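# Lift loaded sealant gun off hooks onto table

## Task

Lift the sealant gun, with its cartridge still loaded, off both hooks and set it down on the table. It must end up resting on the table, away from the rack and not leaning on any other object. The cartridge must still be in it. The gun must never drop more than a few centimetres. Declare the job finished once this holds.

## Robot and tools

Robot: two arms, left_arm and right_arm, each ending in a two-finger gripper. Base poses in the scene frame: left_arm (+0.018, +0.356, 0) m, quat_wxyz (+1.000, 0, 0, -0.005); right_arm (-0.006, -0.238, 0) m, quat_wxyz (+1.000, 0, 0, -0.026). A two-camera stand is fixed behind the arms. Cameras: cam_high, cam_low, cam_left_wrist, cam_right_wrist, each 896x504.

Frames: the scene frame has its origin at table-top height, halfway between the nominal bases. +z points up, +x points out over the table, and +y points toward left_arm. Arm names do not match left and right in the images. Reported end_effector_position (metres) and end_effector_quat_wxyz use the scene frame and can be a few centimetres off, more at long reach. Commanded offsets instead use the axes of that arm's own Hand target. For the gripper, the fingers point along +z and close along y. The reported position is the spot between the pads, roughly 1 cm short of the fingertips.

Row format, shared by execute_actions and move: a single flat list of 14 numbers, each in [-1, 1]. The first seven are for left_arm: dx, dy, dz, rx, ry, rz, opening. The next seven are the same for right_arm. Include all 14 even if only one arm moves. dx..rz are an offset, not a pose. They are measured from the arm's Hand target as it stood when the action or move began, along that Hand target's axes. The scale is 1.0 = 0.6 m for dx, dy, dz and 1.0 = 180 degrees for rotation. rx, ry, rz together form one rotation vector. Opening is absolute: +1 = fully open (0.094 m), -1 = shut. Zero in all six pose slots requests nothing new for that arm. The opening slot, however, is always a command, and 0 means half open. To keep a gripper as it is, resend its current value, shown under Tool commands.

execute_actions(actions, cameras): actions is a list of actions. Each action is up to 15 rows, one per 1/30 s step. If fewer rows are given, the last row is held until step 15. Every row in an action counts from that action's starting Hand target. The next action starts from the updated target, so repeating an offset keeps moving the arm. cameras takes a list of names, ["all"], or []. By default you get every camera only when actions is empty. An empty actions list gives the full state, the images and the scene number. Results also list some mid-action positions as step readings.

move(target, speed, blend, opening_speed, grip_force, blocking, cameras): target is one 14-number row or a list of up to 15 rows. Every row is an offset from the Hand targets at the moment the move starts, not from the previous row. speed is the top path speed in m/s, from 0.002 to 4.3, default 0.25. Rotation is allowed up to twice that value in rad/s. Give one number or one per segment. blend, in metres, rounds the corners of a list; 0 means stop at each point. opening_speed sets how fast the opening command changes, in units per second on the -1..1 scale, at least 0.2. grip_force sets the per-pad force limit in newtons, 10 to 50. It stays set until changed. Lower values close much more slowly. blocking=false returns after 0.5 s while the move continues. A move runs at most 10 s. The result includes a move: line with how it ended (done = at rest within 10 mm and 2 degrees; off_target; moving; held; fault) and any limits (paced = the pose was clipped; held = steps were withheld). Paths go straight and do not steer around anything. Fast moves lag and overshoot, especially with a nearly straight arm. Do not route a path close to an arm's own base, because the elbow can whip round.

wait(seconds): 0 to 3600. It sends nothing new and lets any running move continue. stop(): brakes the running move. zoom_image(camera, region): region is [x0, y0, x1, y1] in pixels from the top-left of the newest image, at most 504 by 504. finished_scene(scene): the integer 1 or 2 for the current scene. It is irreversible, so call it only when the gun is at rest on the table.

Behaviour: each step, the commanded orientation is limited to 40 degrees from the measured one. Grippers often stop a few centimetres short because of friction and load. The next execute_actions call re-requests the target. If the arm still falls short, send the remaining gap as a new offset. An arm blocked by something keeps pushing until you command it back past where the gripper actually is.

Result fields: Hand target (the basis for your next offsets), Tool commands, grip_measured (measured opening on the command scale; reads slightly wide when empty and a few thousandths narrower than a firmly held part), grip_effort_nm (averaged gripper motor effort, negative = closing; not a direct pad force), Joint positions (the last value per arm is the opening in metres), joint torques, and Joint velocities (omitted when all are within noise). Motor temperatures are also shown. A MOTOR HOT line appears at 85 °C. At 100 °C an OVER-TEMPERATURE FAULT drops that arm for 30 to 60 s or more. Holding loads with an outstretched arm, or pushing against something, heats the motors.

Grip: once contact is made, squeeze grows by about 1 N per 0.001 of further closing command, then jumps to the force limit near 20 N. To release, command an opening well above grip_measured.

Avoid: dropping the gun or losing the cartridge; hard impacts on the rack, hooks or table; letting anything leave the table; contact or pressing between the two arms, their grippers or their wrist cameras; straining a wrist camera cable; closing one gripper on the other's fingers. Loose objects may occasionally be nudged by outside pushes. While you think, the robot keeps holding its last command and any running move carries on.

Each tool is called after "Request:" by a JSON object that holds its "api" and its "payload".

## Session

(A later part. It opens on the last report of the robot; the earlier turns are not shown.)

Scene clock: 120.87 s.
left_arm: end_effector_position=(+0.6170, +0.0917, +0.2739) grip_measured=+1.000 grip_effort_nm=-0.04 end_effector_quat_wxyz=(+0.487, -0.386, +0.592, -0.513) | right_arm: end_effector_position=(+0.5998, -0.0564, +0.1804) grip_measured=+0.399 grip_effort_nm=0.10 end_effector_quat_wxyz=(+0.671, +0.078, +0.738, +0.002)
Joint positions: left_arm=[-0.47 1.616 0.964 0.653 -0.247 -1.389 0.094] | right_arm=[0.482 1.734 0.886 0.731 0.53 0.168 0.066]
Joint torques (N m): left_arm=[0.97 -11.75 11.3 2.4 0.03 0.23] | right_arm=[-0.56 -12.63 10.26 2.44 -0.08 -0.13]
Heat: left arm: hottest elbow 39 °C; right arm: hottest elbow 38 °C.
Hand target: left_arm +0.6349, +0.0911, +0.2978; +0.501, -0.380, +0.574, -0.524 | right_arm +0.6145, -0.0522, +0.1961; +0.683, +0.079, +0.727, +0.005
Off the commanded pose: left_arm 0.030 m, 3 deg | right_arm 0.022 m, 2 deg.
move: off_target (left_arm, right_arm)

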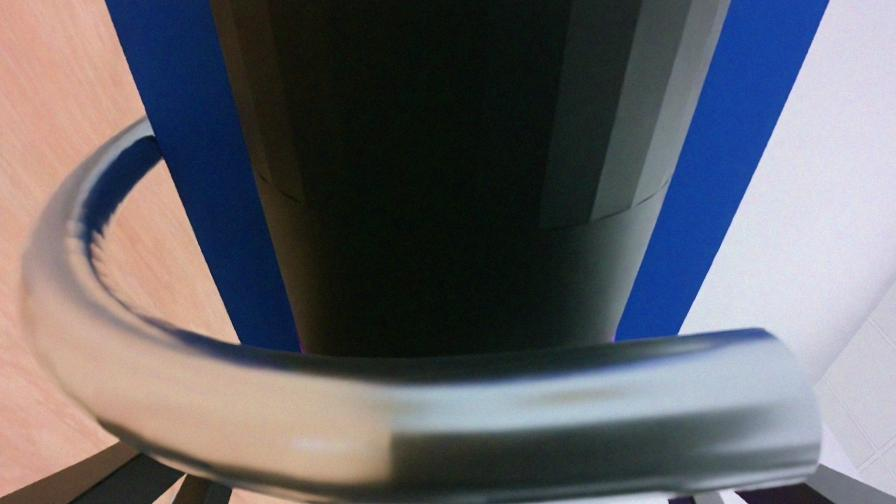

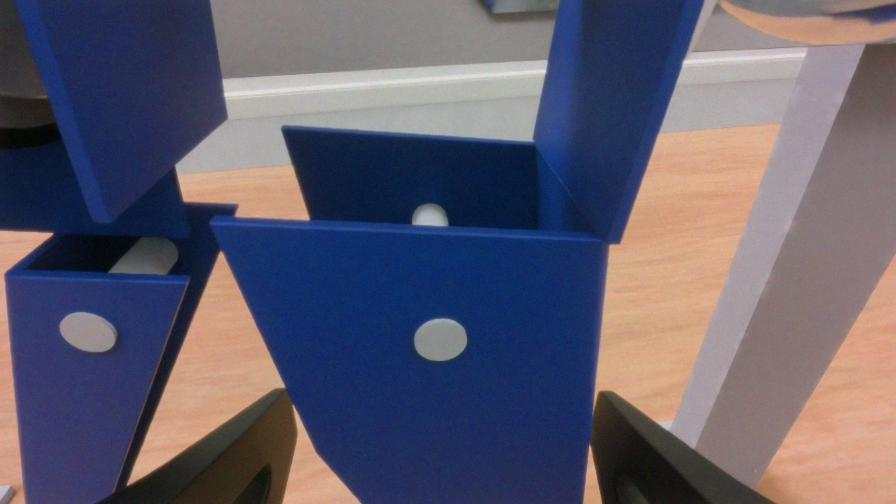

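Request:
{"api": "move", "payload": {"target": [[0,0,0,0,0,0,1,-0.019,0,0,0,0,0,0.4],[0,0,0,0,0,0,0.3,-0.019,0,0,0,0,0,-0.6]], "speed": 0.08, "opening_speed": 0.6, "cameras": ["all"]}}

Scene clock: 127.17 s.
left_arm: end_effector_position=(+0.6175, +0.0915, +0.2752) grip_measured=+0.661 grip_effort_nm=-1.06 end_effector_quat_wxyz=(+0.488, -0.386, +0.591, -0.513) | right_arm: end_effector_position=(+0.6033, -0.0620, +0.1794) grip_measured=-0.204 grip_effort_nm=-1.01 end_effector_quat_wxyz=(+0.665, +0.052, +0.744, -0.032)
Joint positions: left_arm=[-0.47 1.616 0.966 0.653 -0.247 -1.388 0.078] | right_arm=[0.473 1.734 0.895 0.706 0.536 0.09 0.037]
Joint torques (N m): left_arm=[0.85 -11.58 11.22 2.39 0.03 0.22] | right_arm=[-0.15 -14.51 10.07 2.26 -0.56 0.59]
Heat: left arm: hottest elbow 40 °C; right arm: hottest elbow 38 °C.
Hand target: left_arm +0.6349, +0.0911, +0.2978; +0.501, -0.380, +0.574, -0.524 | right_arm +0.6152, -0.0536, +0.2074; +0.683, +0.079, +0.727, +0.005
Off the commanded pose: left_arm 0.029 m, 3 deg | right_arm 0.032 m, 6 deg.
move: off_target (right_arm); target 2's new opening was sent with left_arm's hand 0.030 m and 3 deg from that target

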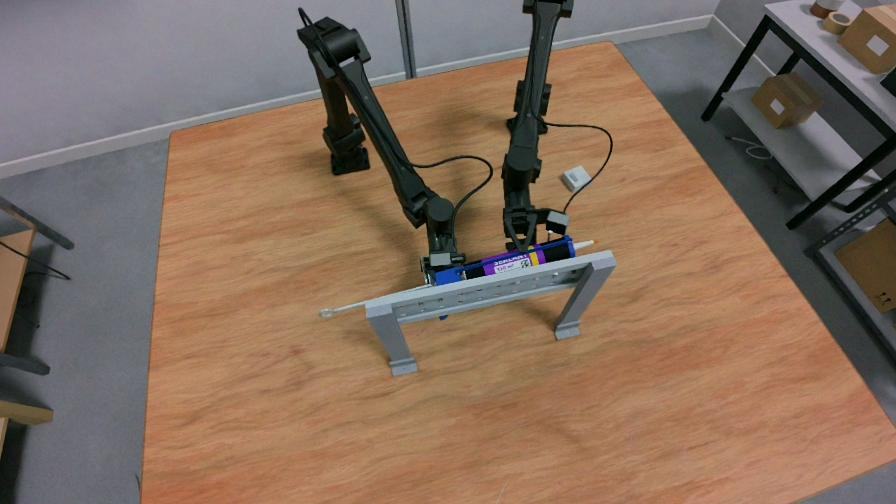

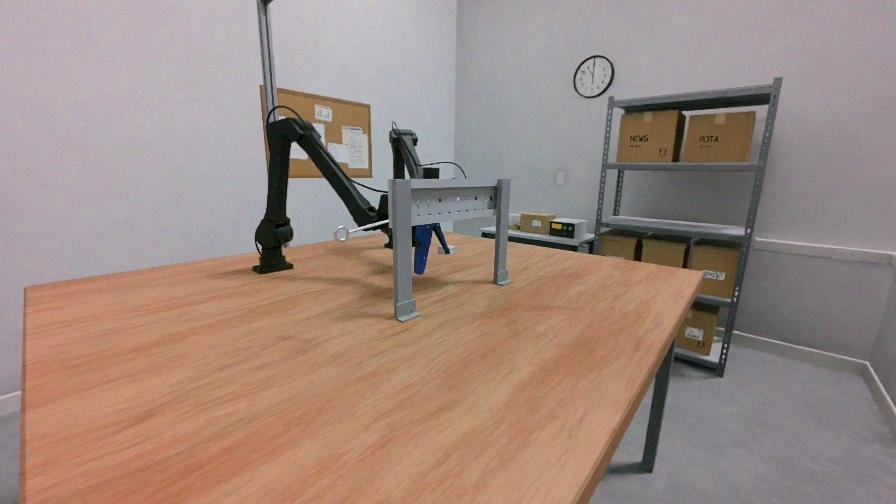

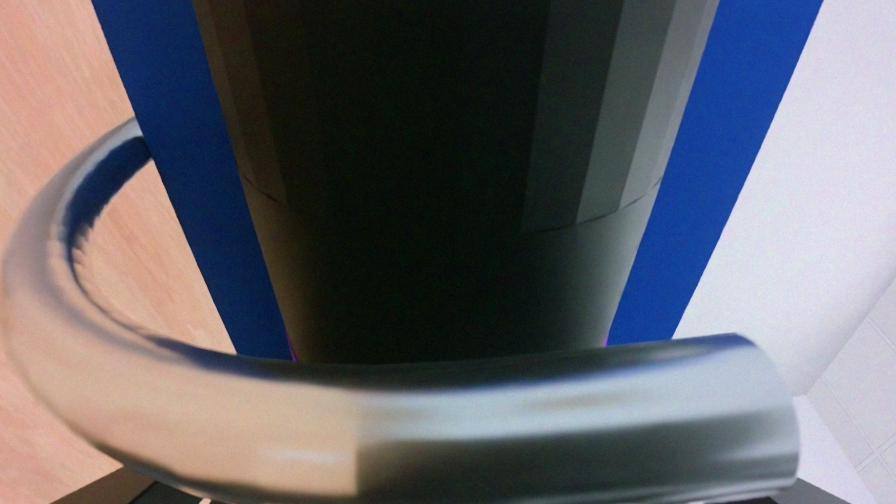

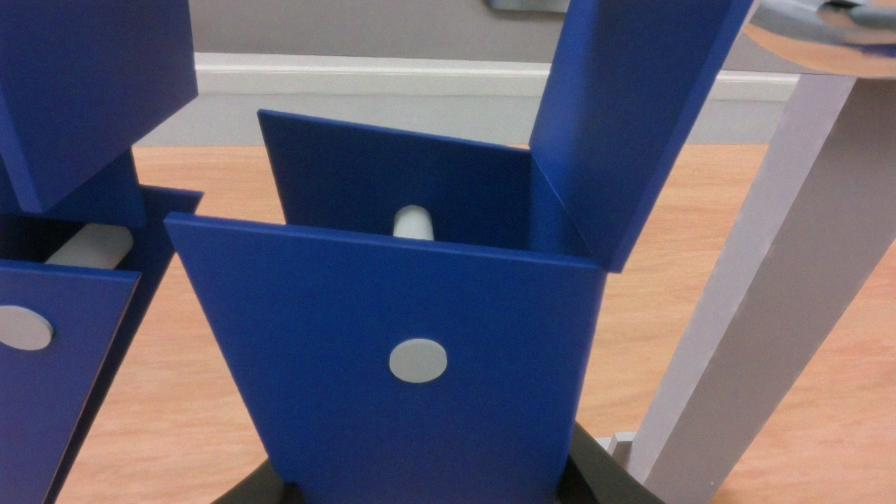

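Request:
{"api": "move", "payload": {"target": [-0.0133,-0.0737,0.0039,0,0,0,0.3,-0.0744,0.0086,-0.0052,0,0,0,-0.6], "speed": 0.08, "cameras": ["cam_left_wrist","cam_right_wrist"]}}

Scene clock: 132.20 s.
left_arm: end_effector_position=(+0.6206, +0.0904, +0.2782) grip_measured=+0.661 grip_effort_nm=-1.06 end_effector_quat_wxyz=(+0.476, -0.396, +0.608, -0.498) | right_arm: end_effector_position=(+0.5990, -0.0625, +0.1806) grip_measured=-0.231 grip_effort_nm=-1.01 end_effector_quat_wxyz=(+0.638, +0.039, +0.768, -0.039)
Joint positions: left_arm=[-0.47 1.597 0.996 0.548 -0.247 -1.399 0.078] | right_arm=[0.472 1.689 0.902 0.575 0.523 0.097 0.036]
Joint torques (N m): left_arm=[0.79 -15.68 12.68 1.77 -0.04 0.35] | right_arm=[-0.15 -17.85 12.12 2.74 -0.08 0.52]
Heat: left arm: hottest elbow 40 °C; right arm: hottest elbow 38 °C.
Hand target: left_arm +0.6348, +0.0910, +0.3428; +0.501, -0.380, +0.574, -0.524 | right_arm +0.6152, -0.0536, +0.2523; +0.682, +0.079, +0.727, +0.005
Off the commanded pose: left_arm 0.066 m, 6 deg | right_arm 0.074 m, 10 deg.
move: off_target (left_arm, right_arm)

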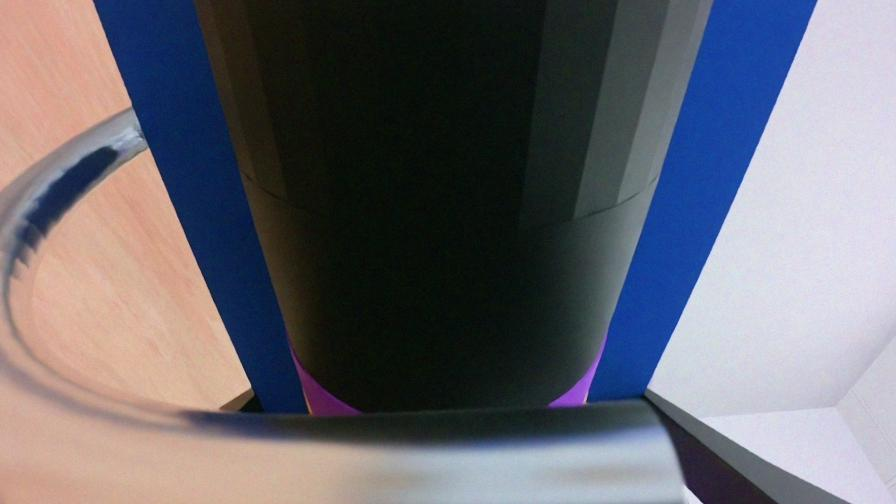

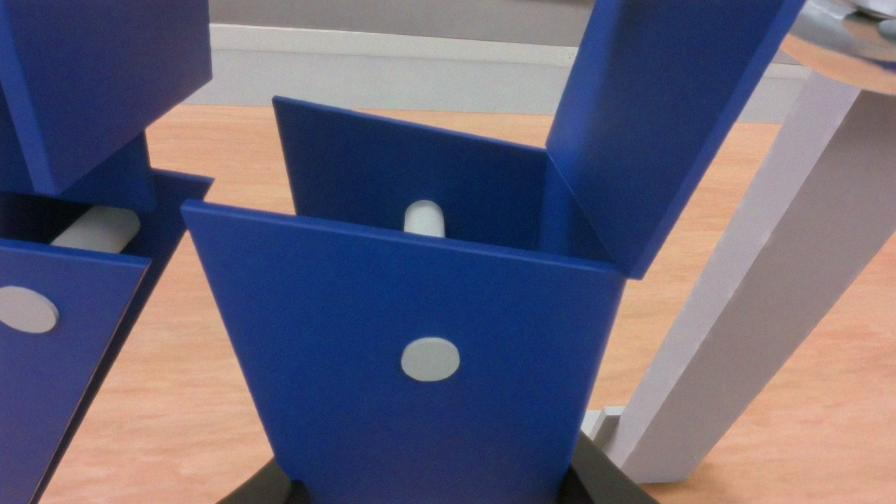

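Request:
{"api": "move", "payload": {"target": [-0.0118,-0.0655,0.0035,0,0,0,0.3,-0.0661,0.0077,-0.0046,0,0,0,-0.6], "speed": 0.08, "cameras": ["all"]}}

Scene clock: 134.73 s.
left_arm: end_effector_position=(+0.6211, +0.0895, +0.3010) grip_measured=+0.661 grip_effort_nm=-1.06 end_effector_quat_wxyz=(+0.470, -0.397, +0.619, -0.488) | right_arm: end_effector_position=(+0.5953, -0.0639, +0.2010) grip_measured=-0.233 grip_effort_nm=-1.02 end_effector_quat_wxyz=(+0.626, +0.047, +0.778, -0.034)
Joint positions: left_arm=[-0.47 1.555 1.038 0.432 -0.244 -1.395 0.078] | right_arm=[0.472 1.627 0.92 0.457 0.522 0.132 0.036]
Joint torques (N m): left_arm=[0.85 -16.15 13.85 2.21 -0.19 0.3] | right_arm=[-0.03 -18.2 14.17 3.02 0.11 0.21]
Heat: left arm: hottest elbow 40 °C; right arm: hottest elbow 38 °C.
Hand target: left_arm +0.6349, +0.0910, +0.3827; +0.501, -0.380, +0.574, -0.524 | right_arm +0.6151, -0.0536, +0.2923; +0.682, +0.079, +0.727, +0.004
Off the commanded pose: left_arm 0.083 m, 8 deg | right_arm 0.094 m, 10 deg.
move: off_target (left_arm, right_arm)

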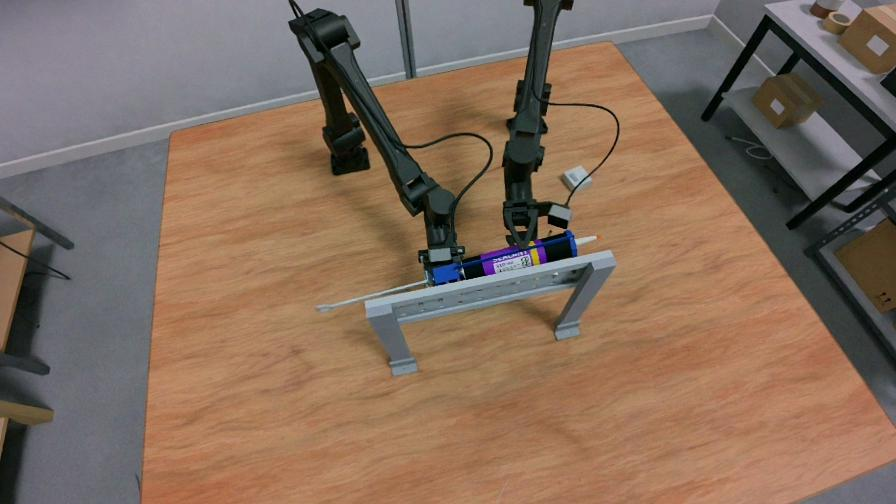

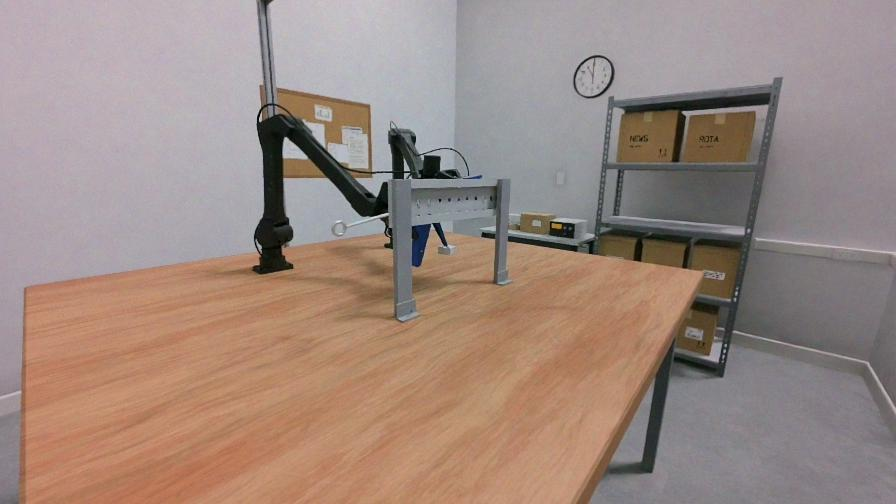

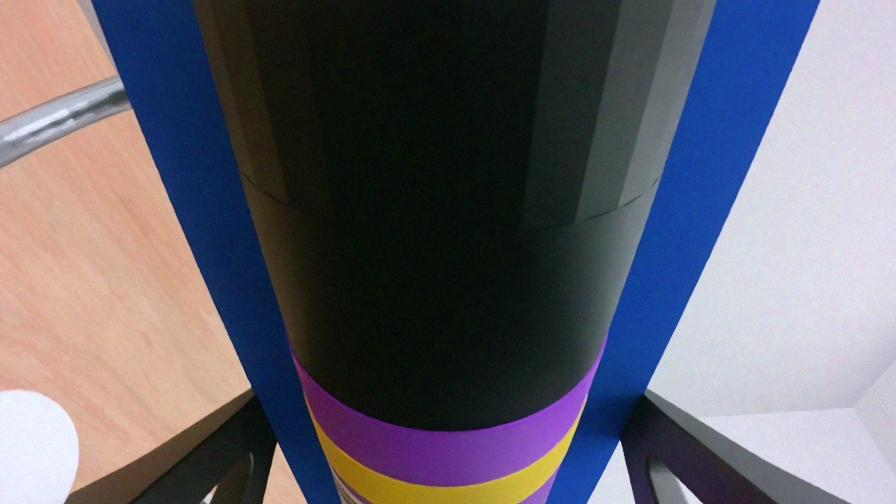

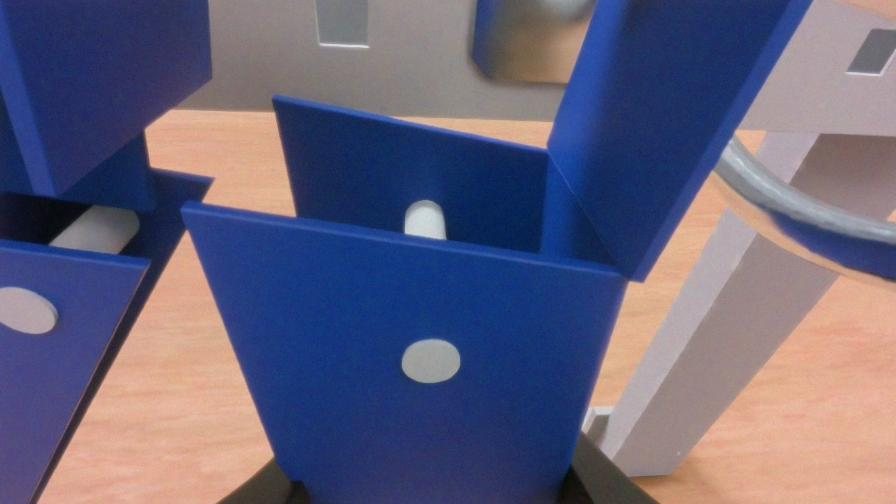

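Request:
{"api": "move", "payload": {"target": [-0.0162,-0.0901,0.0048,0,0,0,0.3,-0.091,0.0106,-0.0064,0,0,0,-0.6], "speed": 0.1, "cameras": ["all"]}}

Scene clock: 137.67 s.
left_arm: end_effector_position=(+0.6258, +0.0872, +0.3546) grip_measured=+0.661 grip_effort_nm=-1.06 end_effector_quat_wxyz=(+0.471, -0.395, +0.620, -0.488) | right_arm: end_effector_position=(+0.5986, -0.0627, +0.2549) grip_measured=-0.233 grip_effort_nm=-1.01 end_effector_quat_wxyz=(+0.627, +0.049, +0.777, -0.034)
Joint positions: left_arm=[-0.469 1.505 1.136 0.286 -0.244 -1.391 0.078] | right_arm=[0.473 1.545 0.992 0.306 0.525 0.135 0.036]
Joint torques (N m): left_arm=[0.73 -15.68 14.5 2.15 -0.19 0.25] | right_arm=[-0.09 -17.26 15.6 3.02 0 0.17]
Heat: left arm: hottest elbow 41 °C; right arm: hottest elbow 38 °C.
Hand target: left_arm +0.6350, +0.0911, +0.4378; +0.501, -0.380, +0.574, -0.524 | right_arm +0.6151, -0.0536, +0.3477; +0.683, +0.079, +0.726, +0.005
Off the commanded pose: left_arm 0.084 m, 8 deg | right_arm 0.094 m, 10 deg.
move: off_target (left_arm, right_arm)

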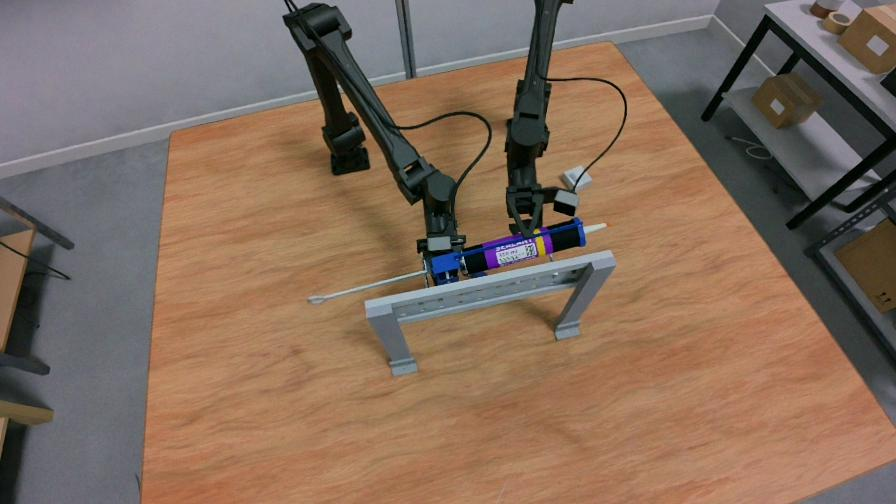

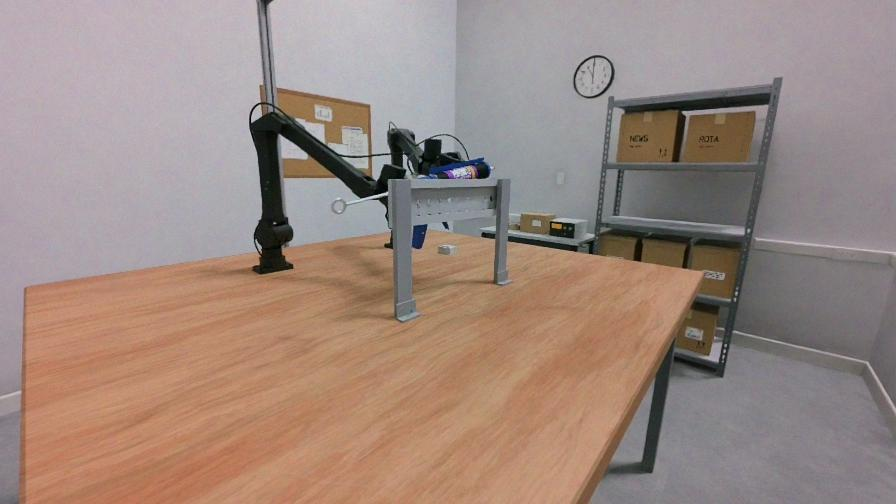

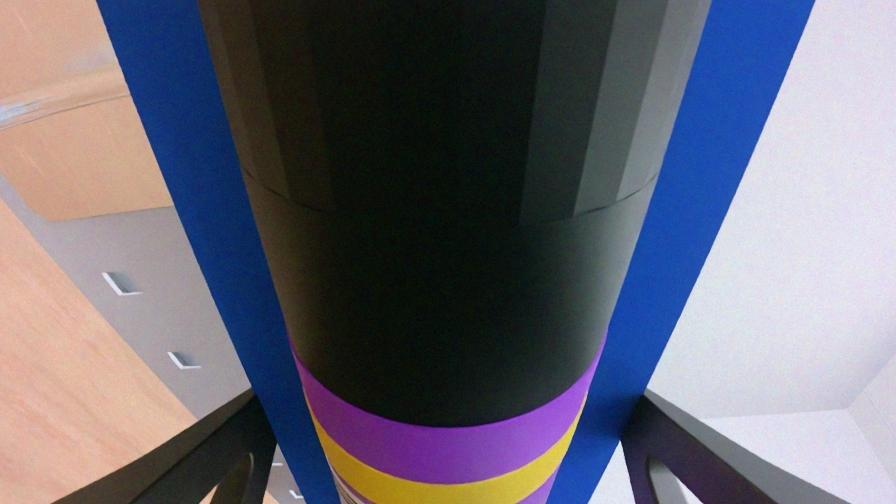

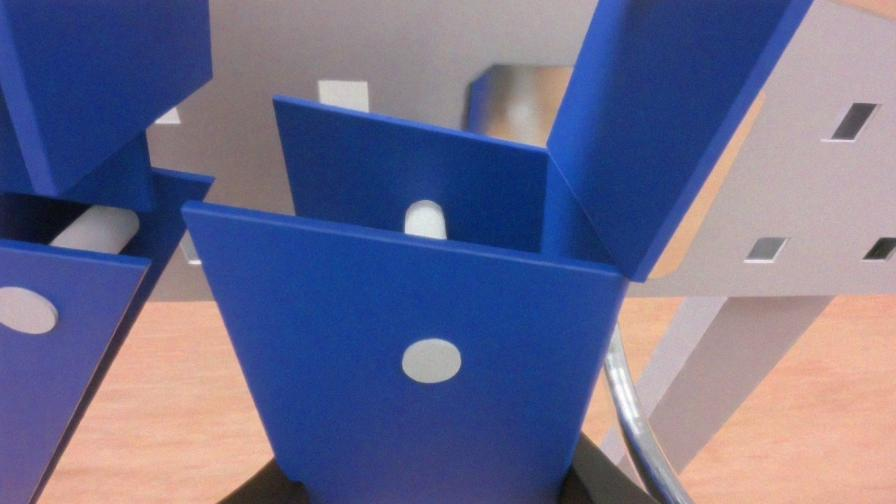

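Request:
{"api": "move", "payload": {"target": [0.004,-0.014,-0.2543,0,0,0,0.3,0.0205,0.0223,-0.2535,0,0,0,-0.6], "speed": 0.12, "cameras": ["cam_high","cam_low","cam_right_wrist"]}}

Scene clock: 145.20 s.
left_arm: end_effector_position=(+0.4935, +0.1222, +0.4052) grip_measured=+0.661 grip_effort_nm=-1.06 end_effector_quat_wxyz=(+0.496, -0.384, +0.597, -0.500) | right_arm: end_effector_position=(+0.4716, -0.0311, +0.2997) grip_measured=-0.233 grip_effort_nm=-1.01 end_effector_quat_wxyz=(+0.654, +0.056, +0.754, -0.035)
Joint positions: left_arm=[-0.56 1.122 0.874 0.239 -0.352 -1.365 0.078] | right_arm=[0.693 1.254 0.786 0.27 0.759 0.158 0.036]
Joint torques (N m): left_arm=[-1.03 -9.47 10.26 2.21 -0.3 0.04] | right_arm=[1.14 -12.22 10.97 2.86 0.1 0.21]
Heat: left arm: hottest elbow 41 °C; right arm: hottest elbow 38 °C.
Hand target: left_arm +0.4851, +0.1212, +0.4378; +0.501, -0.380, +0.574, -0.524 | right_arm +0.4649, -0.0235, +0.3472; +0.682, +0.079, +0.727, +0.004
Off the commanded pose: left_arm 0.034 m, 4 deg | right_arm 0.049 m, 7 deg.
move: off_target (left_arm, right_arm)

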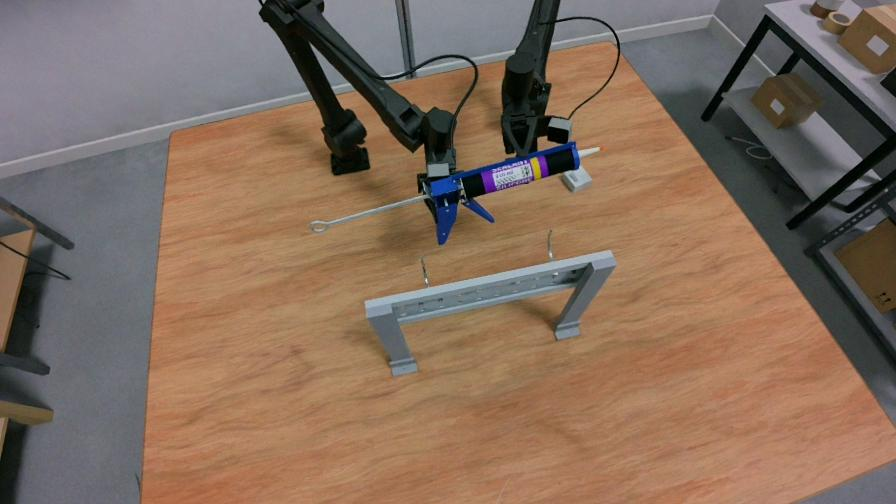

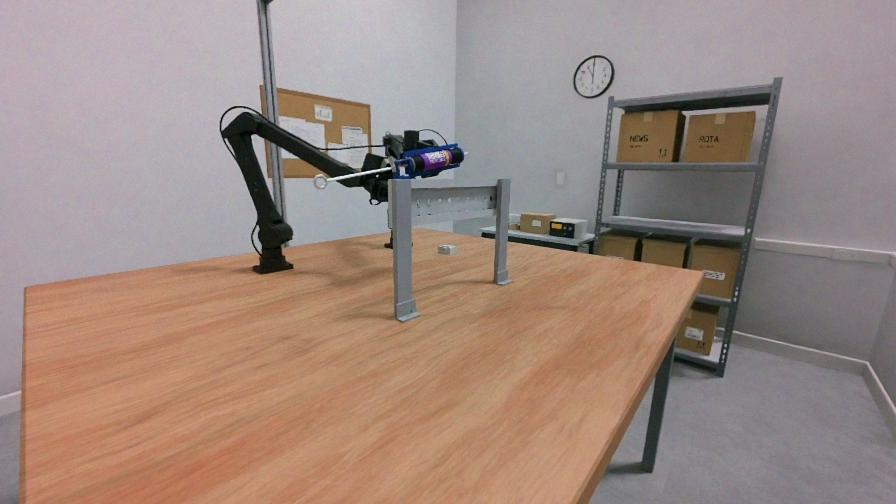

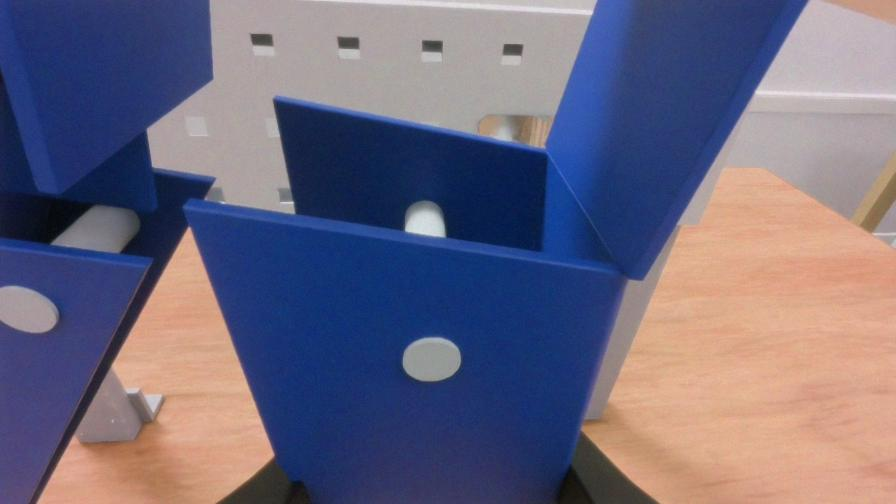

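Request:
{"api": "move", "payload": {"target": [[0.0152,0.0725,-0.0265,-0.1229,0.0087,-0.0249,0.3,0.0558,-0.0127,-0.074,0.0032,0.1252,-0.0113,-0.6],[0.0318,0.1527,-0.0558,-0.2458,0.0174,-0.0498,0.3,0.0993,-0.0247,-0.1382,0.0064,0.2504,-0.0226,-0.6]], "blend": [0.02,0], "speed": 0.14, "cameras": ["cam_high","cam_low","cam_left_wrist","cam_right_wrist"]}}

Scene clock: 158.23 s.
left_arm: end_effector_position=(+0.4415, +0.1261, +0.3015) grip_measured=+0.660 grip_effort_nm=-1.06 end_effector_quat_wxyz=(+0.248, -0.574, +0.724, -0.292) | right_arm: end_effector_position=(+0.3497, -0.0303, +0.2292) grip_measured=-0.234 grip_effort_nm=-1.01 end_effector_quat_wxyz=(+0.298, -0.001, +0.954, -0.036)
Joint positions: left_arm=[-0.586 1.165 1.096 -0.756 -0.278 -1.826 0.078] | right_arm=[0.76 1.15 0.978 -0.957 0.435 0.608 0.036]
Joint torques (N m): left_arm=[0.97 -7.59 13.75 1.14 -0.56 0.3] | right_arm=[-1.73 -8.64 17.09 1.73 1.19 0.53]
Heat: left arm: hottest elbow 41 °C; right arm: hottest elbow 40 °C.
Hand target: left_arm +0.4566, +0.1249, +0.3425; +0.264, -0.569, +0.712, -0.316 | right_arm +0.3776, -0.0225, +0.2920; +0.351, +0.053, +0.935, +0.004
Off the commanded pose: left_arm 0.044 m, 4 deg | right_arm 0.069 m, 10 deg.
move: off_target (left_arm, right_arm)

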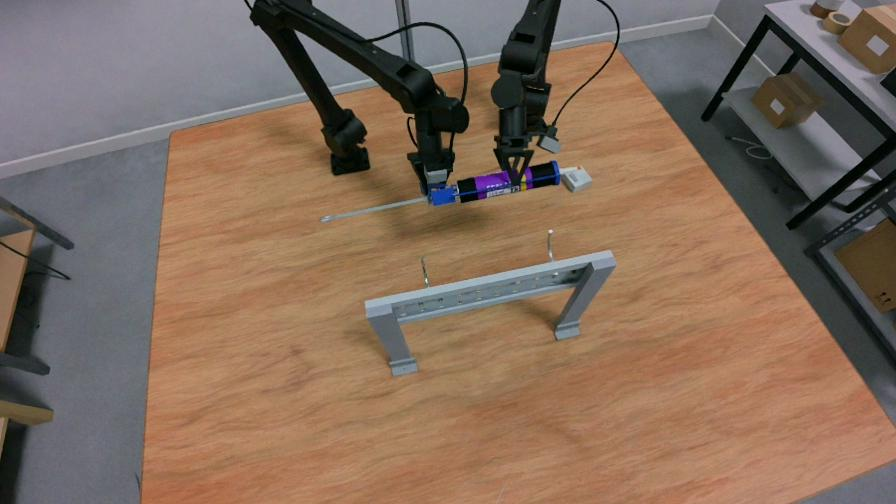

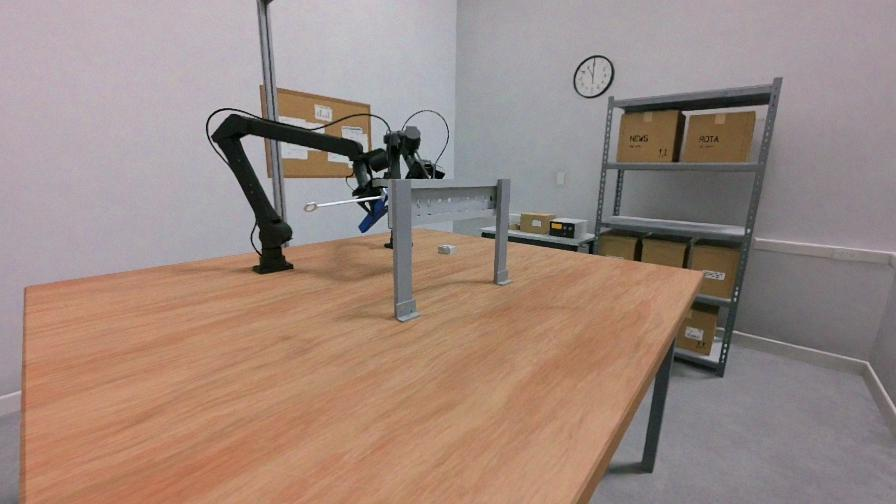

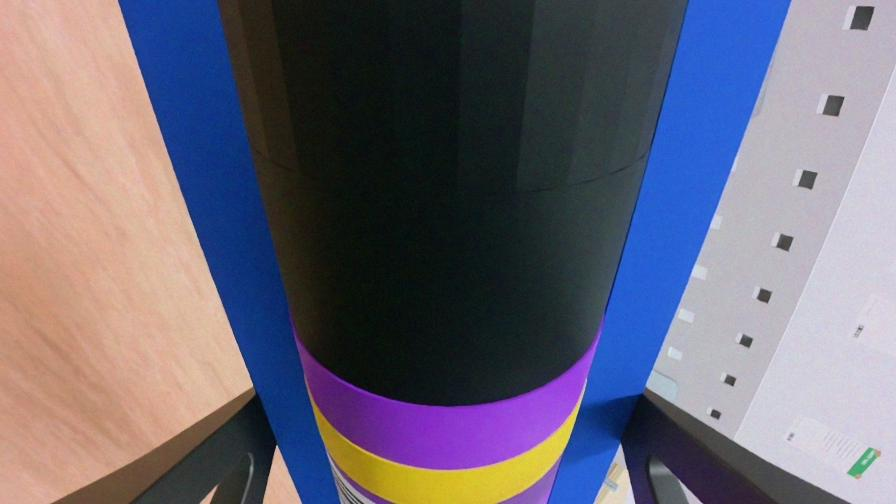

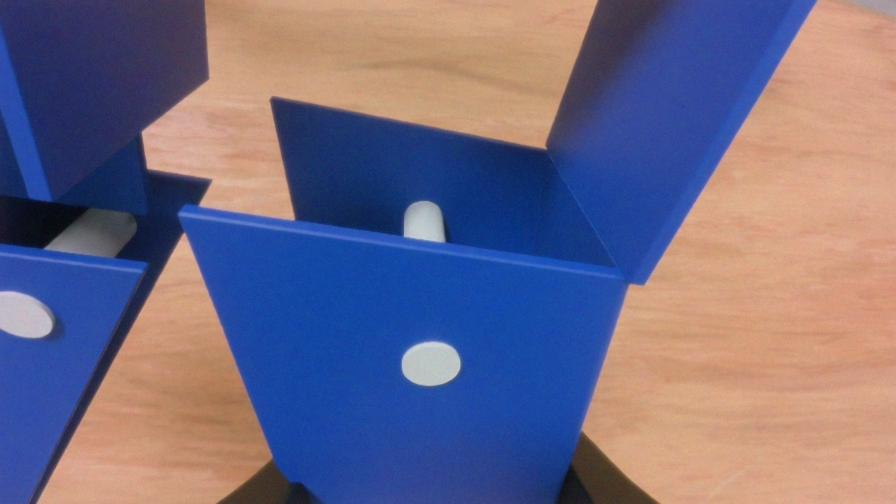

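Request:
{"api": "move", "payload": {"target": [-0.0292,0.128,0.1115,-0.1252,0.0224,-0.0073,0.3,0.1007,0.0305,0.0525,0.0144,0.1263,0.0083,-0.6], "speed": 0.14, "cameras": ["cam_high","cam_low"]}}

Scene clock: 170.23 s.
left_arm: end_effector_position=(+0.4430, +0.1451, +0.2100) grip_measured=+0.660 grip_effort_nm=-1.06 end_effector_quat_wxyz=(+0.104, -0.609, +0.767, -0.173) | right_arm: end_effector_position=(+0.3210, -0.0084, +0.1764) grip_measured=-0.234 grip_effort_nm=-1.01 end_effector_quat_wxyz=(+0.104, +0.004, +0.994, -0.041)
Joint positions: left_arm=[-0.467 1.344 1.141 -0.964 -0.047 -1.811 0.078] | right_arm=[0.75 1.34 1.088 -1.211 0.197 0.696 0.036]
Joint torques (N m): left_arm=[0.97 -9.93 12.44 0.57 -0.43 0.23] | right_arm=[-2.08 -11.46 16.02 0.94 0.87 0.86]
Motor temperatures (°C): left_arm=[37 35 42 25 26 26 34] | right_arm=[29 31 43 33 28 30 29]
Heat: left arm: hottest elbow 42 °C; right arm: hottest elbow 43 °C.
Hand target: left_arm +0.4602, +0.1439, +0.2410; +0.119, -0.607, +0.762, -0.194 | right_arm +0.3548, +0.0008, +0.2296; +0.158, +0.071, +0.985, -0.002
Off the commanded pose: left_arm 0.035 m, 3 deg | right_arm 0.064 m, 11 deg.
move: off_target (left_arm, right_arm)

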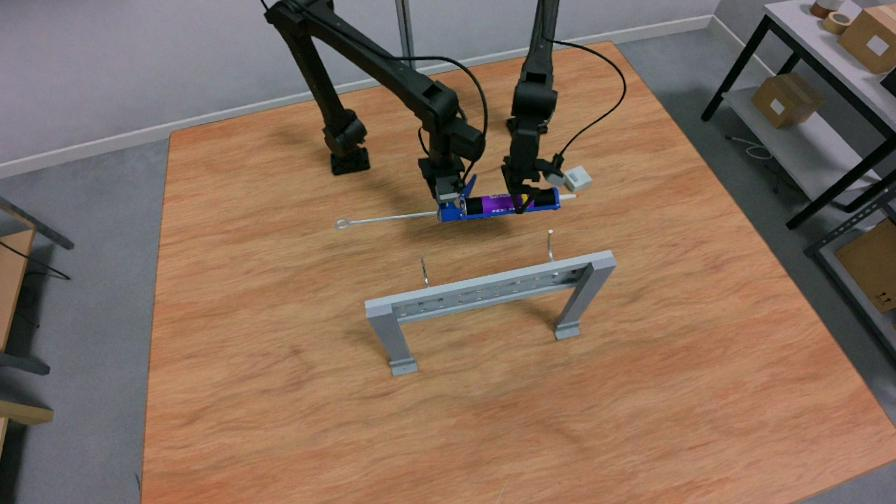

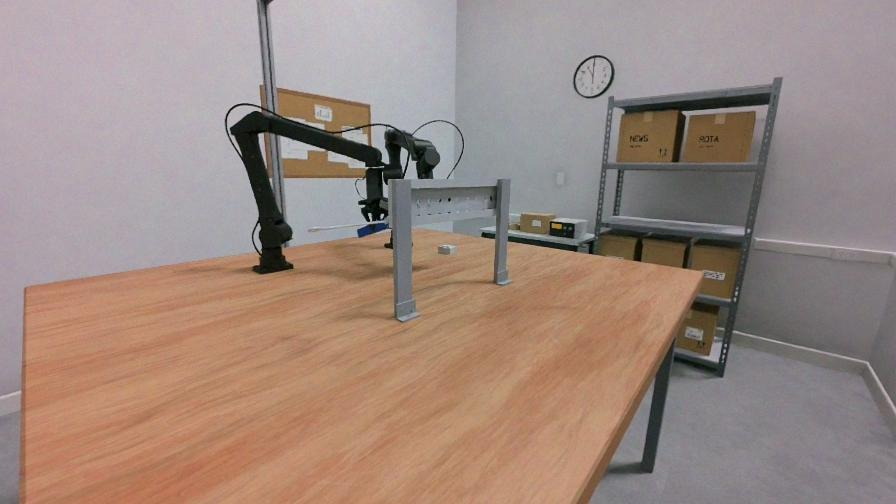

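Request:
{"api": "move", "payload": {"target": [-0.0278,0.0882,0.1785,-0.1252,0.0221,-0.0073,0.3,0.0523,0.0195,0.1127,0.0144,0.1263,0.0083,-0.6], "speed": 0.12, "cameras": ["all"]}}

Scene clock: 174.87 s.
left_arm: end_effector_position=(+0.4464, +0.1535, +0.1019) grip_measured=+0.660 grip_effort_nm=-1.06 end_effector_quat_wxyz=(-0.039, -0.610, +0.790, -0.051) | right_arm: end_effector_position=(+0.3101, +0.0061, +0.1141) grip_measured=-0.234 grip_effort_nm=-1.01 end_effector_quat_wxyz=(-0.088, +0.021, +0.995, -0.040)
Joint positions: left_arm=[-0.388 1.631 1.21 -1.1 0.118 -1.716 0.078] | right_arm=[0.69 1.582 1.176 -1.352 -0.044 0.677 0.036]
Joint torques (N m): left_arm=[0.85 -12.81 10.4 -0.12 -0.2 -0.08] | right_arm=[-2.78 -14.21 14.43 0.12 0.06 0.92]
Heat: left arm: hottest elbow 42 °C; right arm: hottest elbow 43 °C.
Hand target: left_arm +0.4623, +0.1538, +0.1209; -0.030, -0.620, +0.782, -0.063 | right_arm +0.3481, +0.0150, +0.1558; -0.040, +0.086, +0.995, -0.008
Off the commanded pose: left_arm 0.025 m, 2 deg | right_arm 0.057 m, 10 deg.
move: off_target (left_arm, right_arm)

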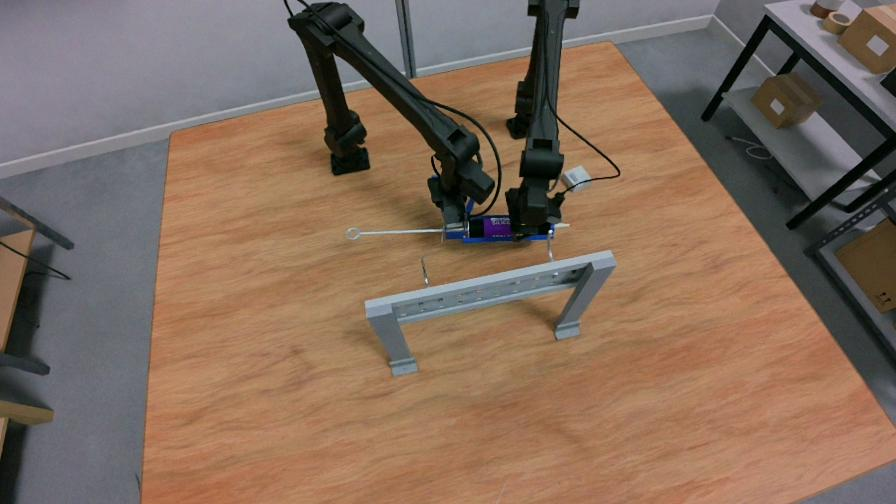

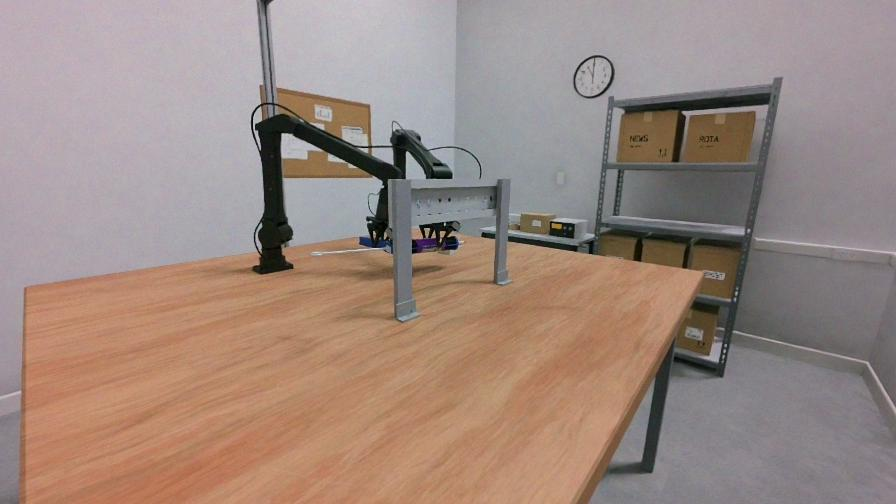

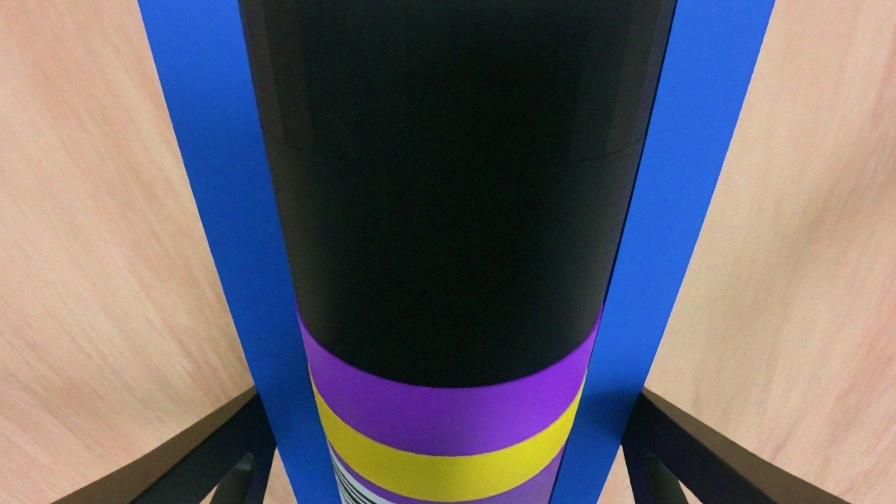

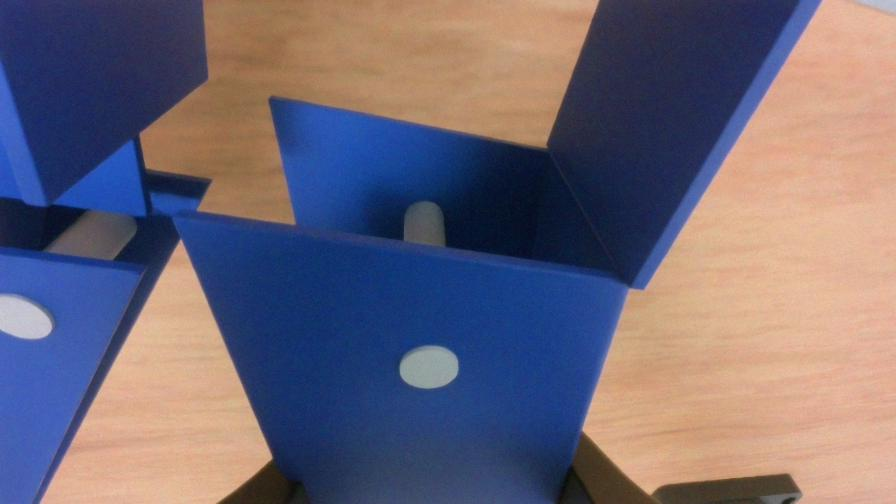

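Request:
{"api": "move", "payload": {"target": [-0.0115,0.0056,0.0909,0.0276,0.0008,0.0035,0.3,-0.0072,0.0025,0.1052,0.0023,-0.0277,0.0008,-0.6], "speed": 0.08, "cameras": ["cam_low","cam_high"]}}

Request:
{"api": "zoom_image", "payload": {"camera": "cam_low", "region": [290, 160, 530, 300]}}

Scene clock: 179.07 s.
left_arm: end_effector_position=(+0.4610, +0.1525, +0.0672) grip_measured=+0.660 grip_effort_nm=-1.06 end_effector_quat_wxyz=(-0.007, -0.606, +0.789, -0.098) | right_arm: end_effector_position=(+0.3250, +0.0064, +0.0679) grip_measured=-0.234 grip_effort_nm=-1.01 end_effector_quat_wxyz=(-0.038, +0.022, +0.998, -0.041)
Joint positions: left_arm=[-0.381 1.643 1.115 -0.879 0.11 -1.709 0.078] | right_arm=[0.695 1.618 1.094 -1.157 0.017 0.689 0.036]
Joint torques (N m): left_arm=[0.03 -12.34 6.71 1.09 -0.33 -0.16] | right_arm=[-1.14 -14.51 9.65 1.42 0.23 1.06]
Heat: left arm: hottest elbow 42 °C; right arm: hottest elbow 43 °C.
Hand target: left_arm +0.4624, +0.1539, +0.0658; -0.004, -0.616, +0.782, -0.098 | right_arm +0.3474, +0.0152, +0.0926; +0.003, +0.087, +0.996, -0.016
Off the commanded pose: left_arm 0.002 m, 1 deg | right_arm 0.034 m, 9 deg.
move: off_target (right_arm)
Images, in order (width x height): cam_high 896x504, cam_low 896x504.

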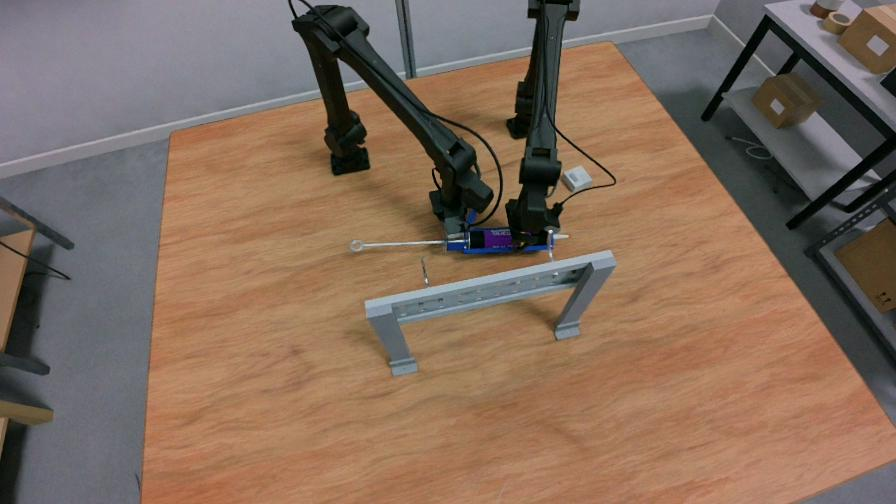

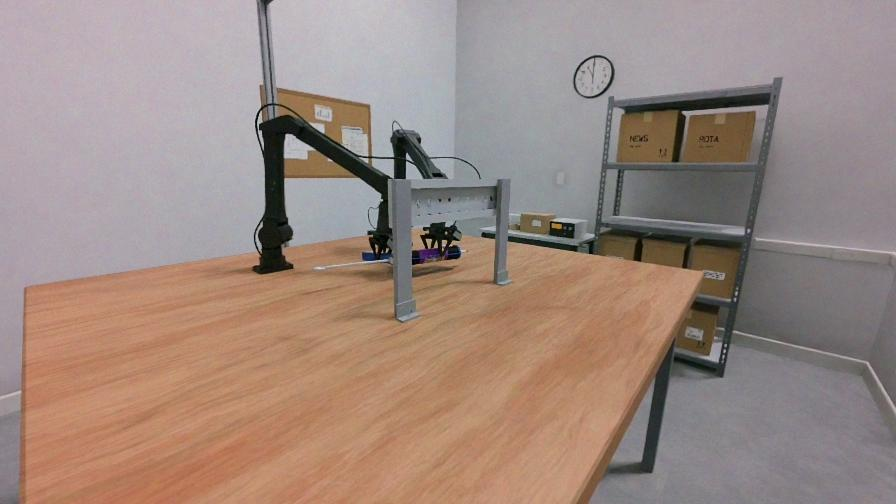

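Scaled by 2.100 from the camera's image (finer frame: 1280x720).

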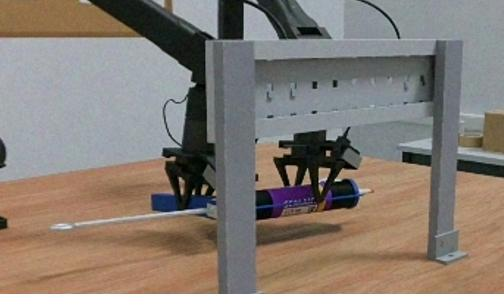

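Request:
{"api": "zoom_image", "payload": {"camera": "cam_low", "region": [300, 210, 480, 290]}}

Request:
{"api": "zoom_image", "payload": {"camera": "cam_high", "region": [340, 190, 600, 300]}}

Scaled by 2.800 from the camera's image (finer frame: 1280x720).

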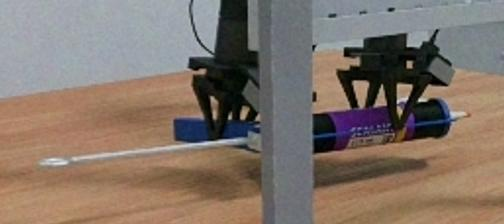

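Scaled by 1.938 from the camera's image (finer frame: 1280x720).

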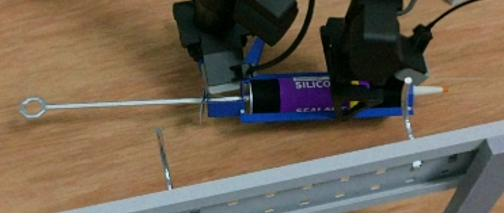

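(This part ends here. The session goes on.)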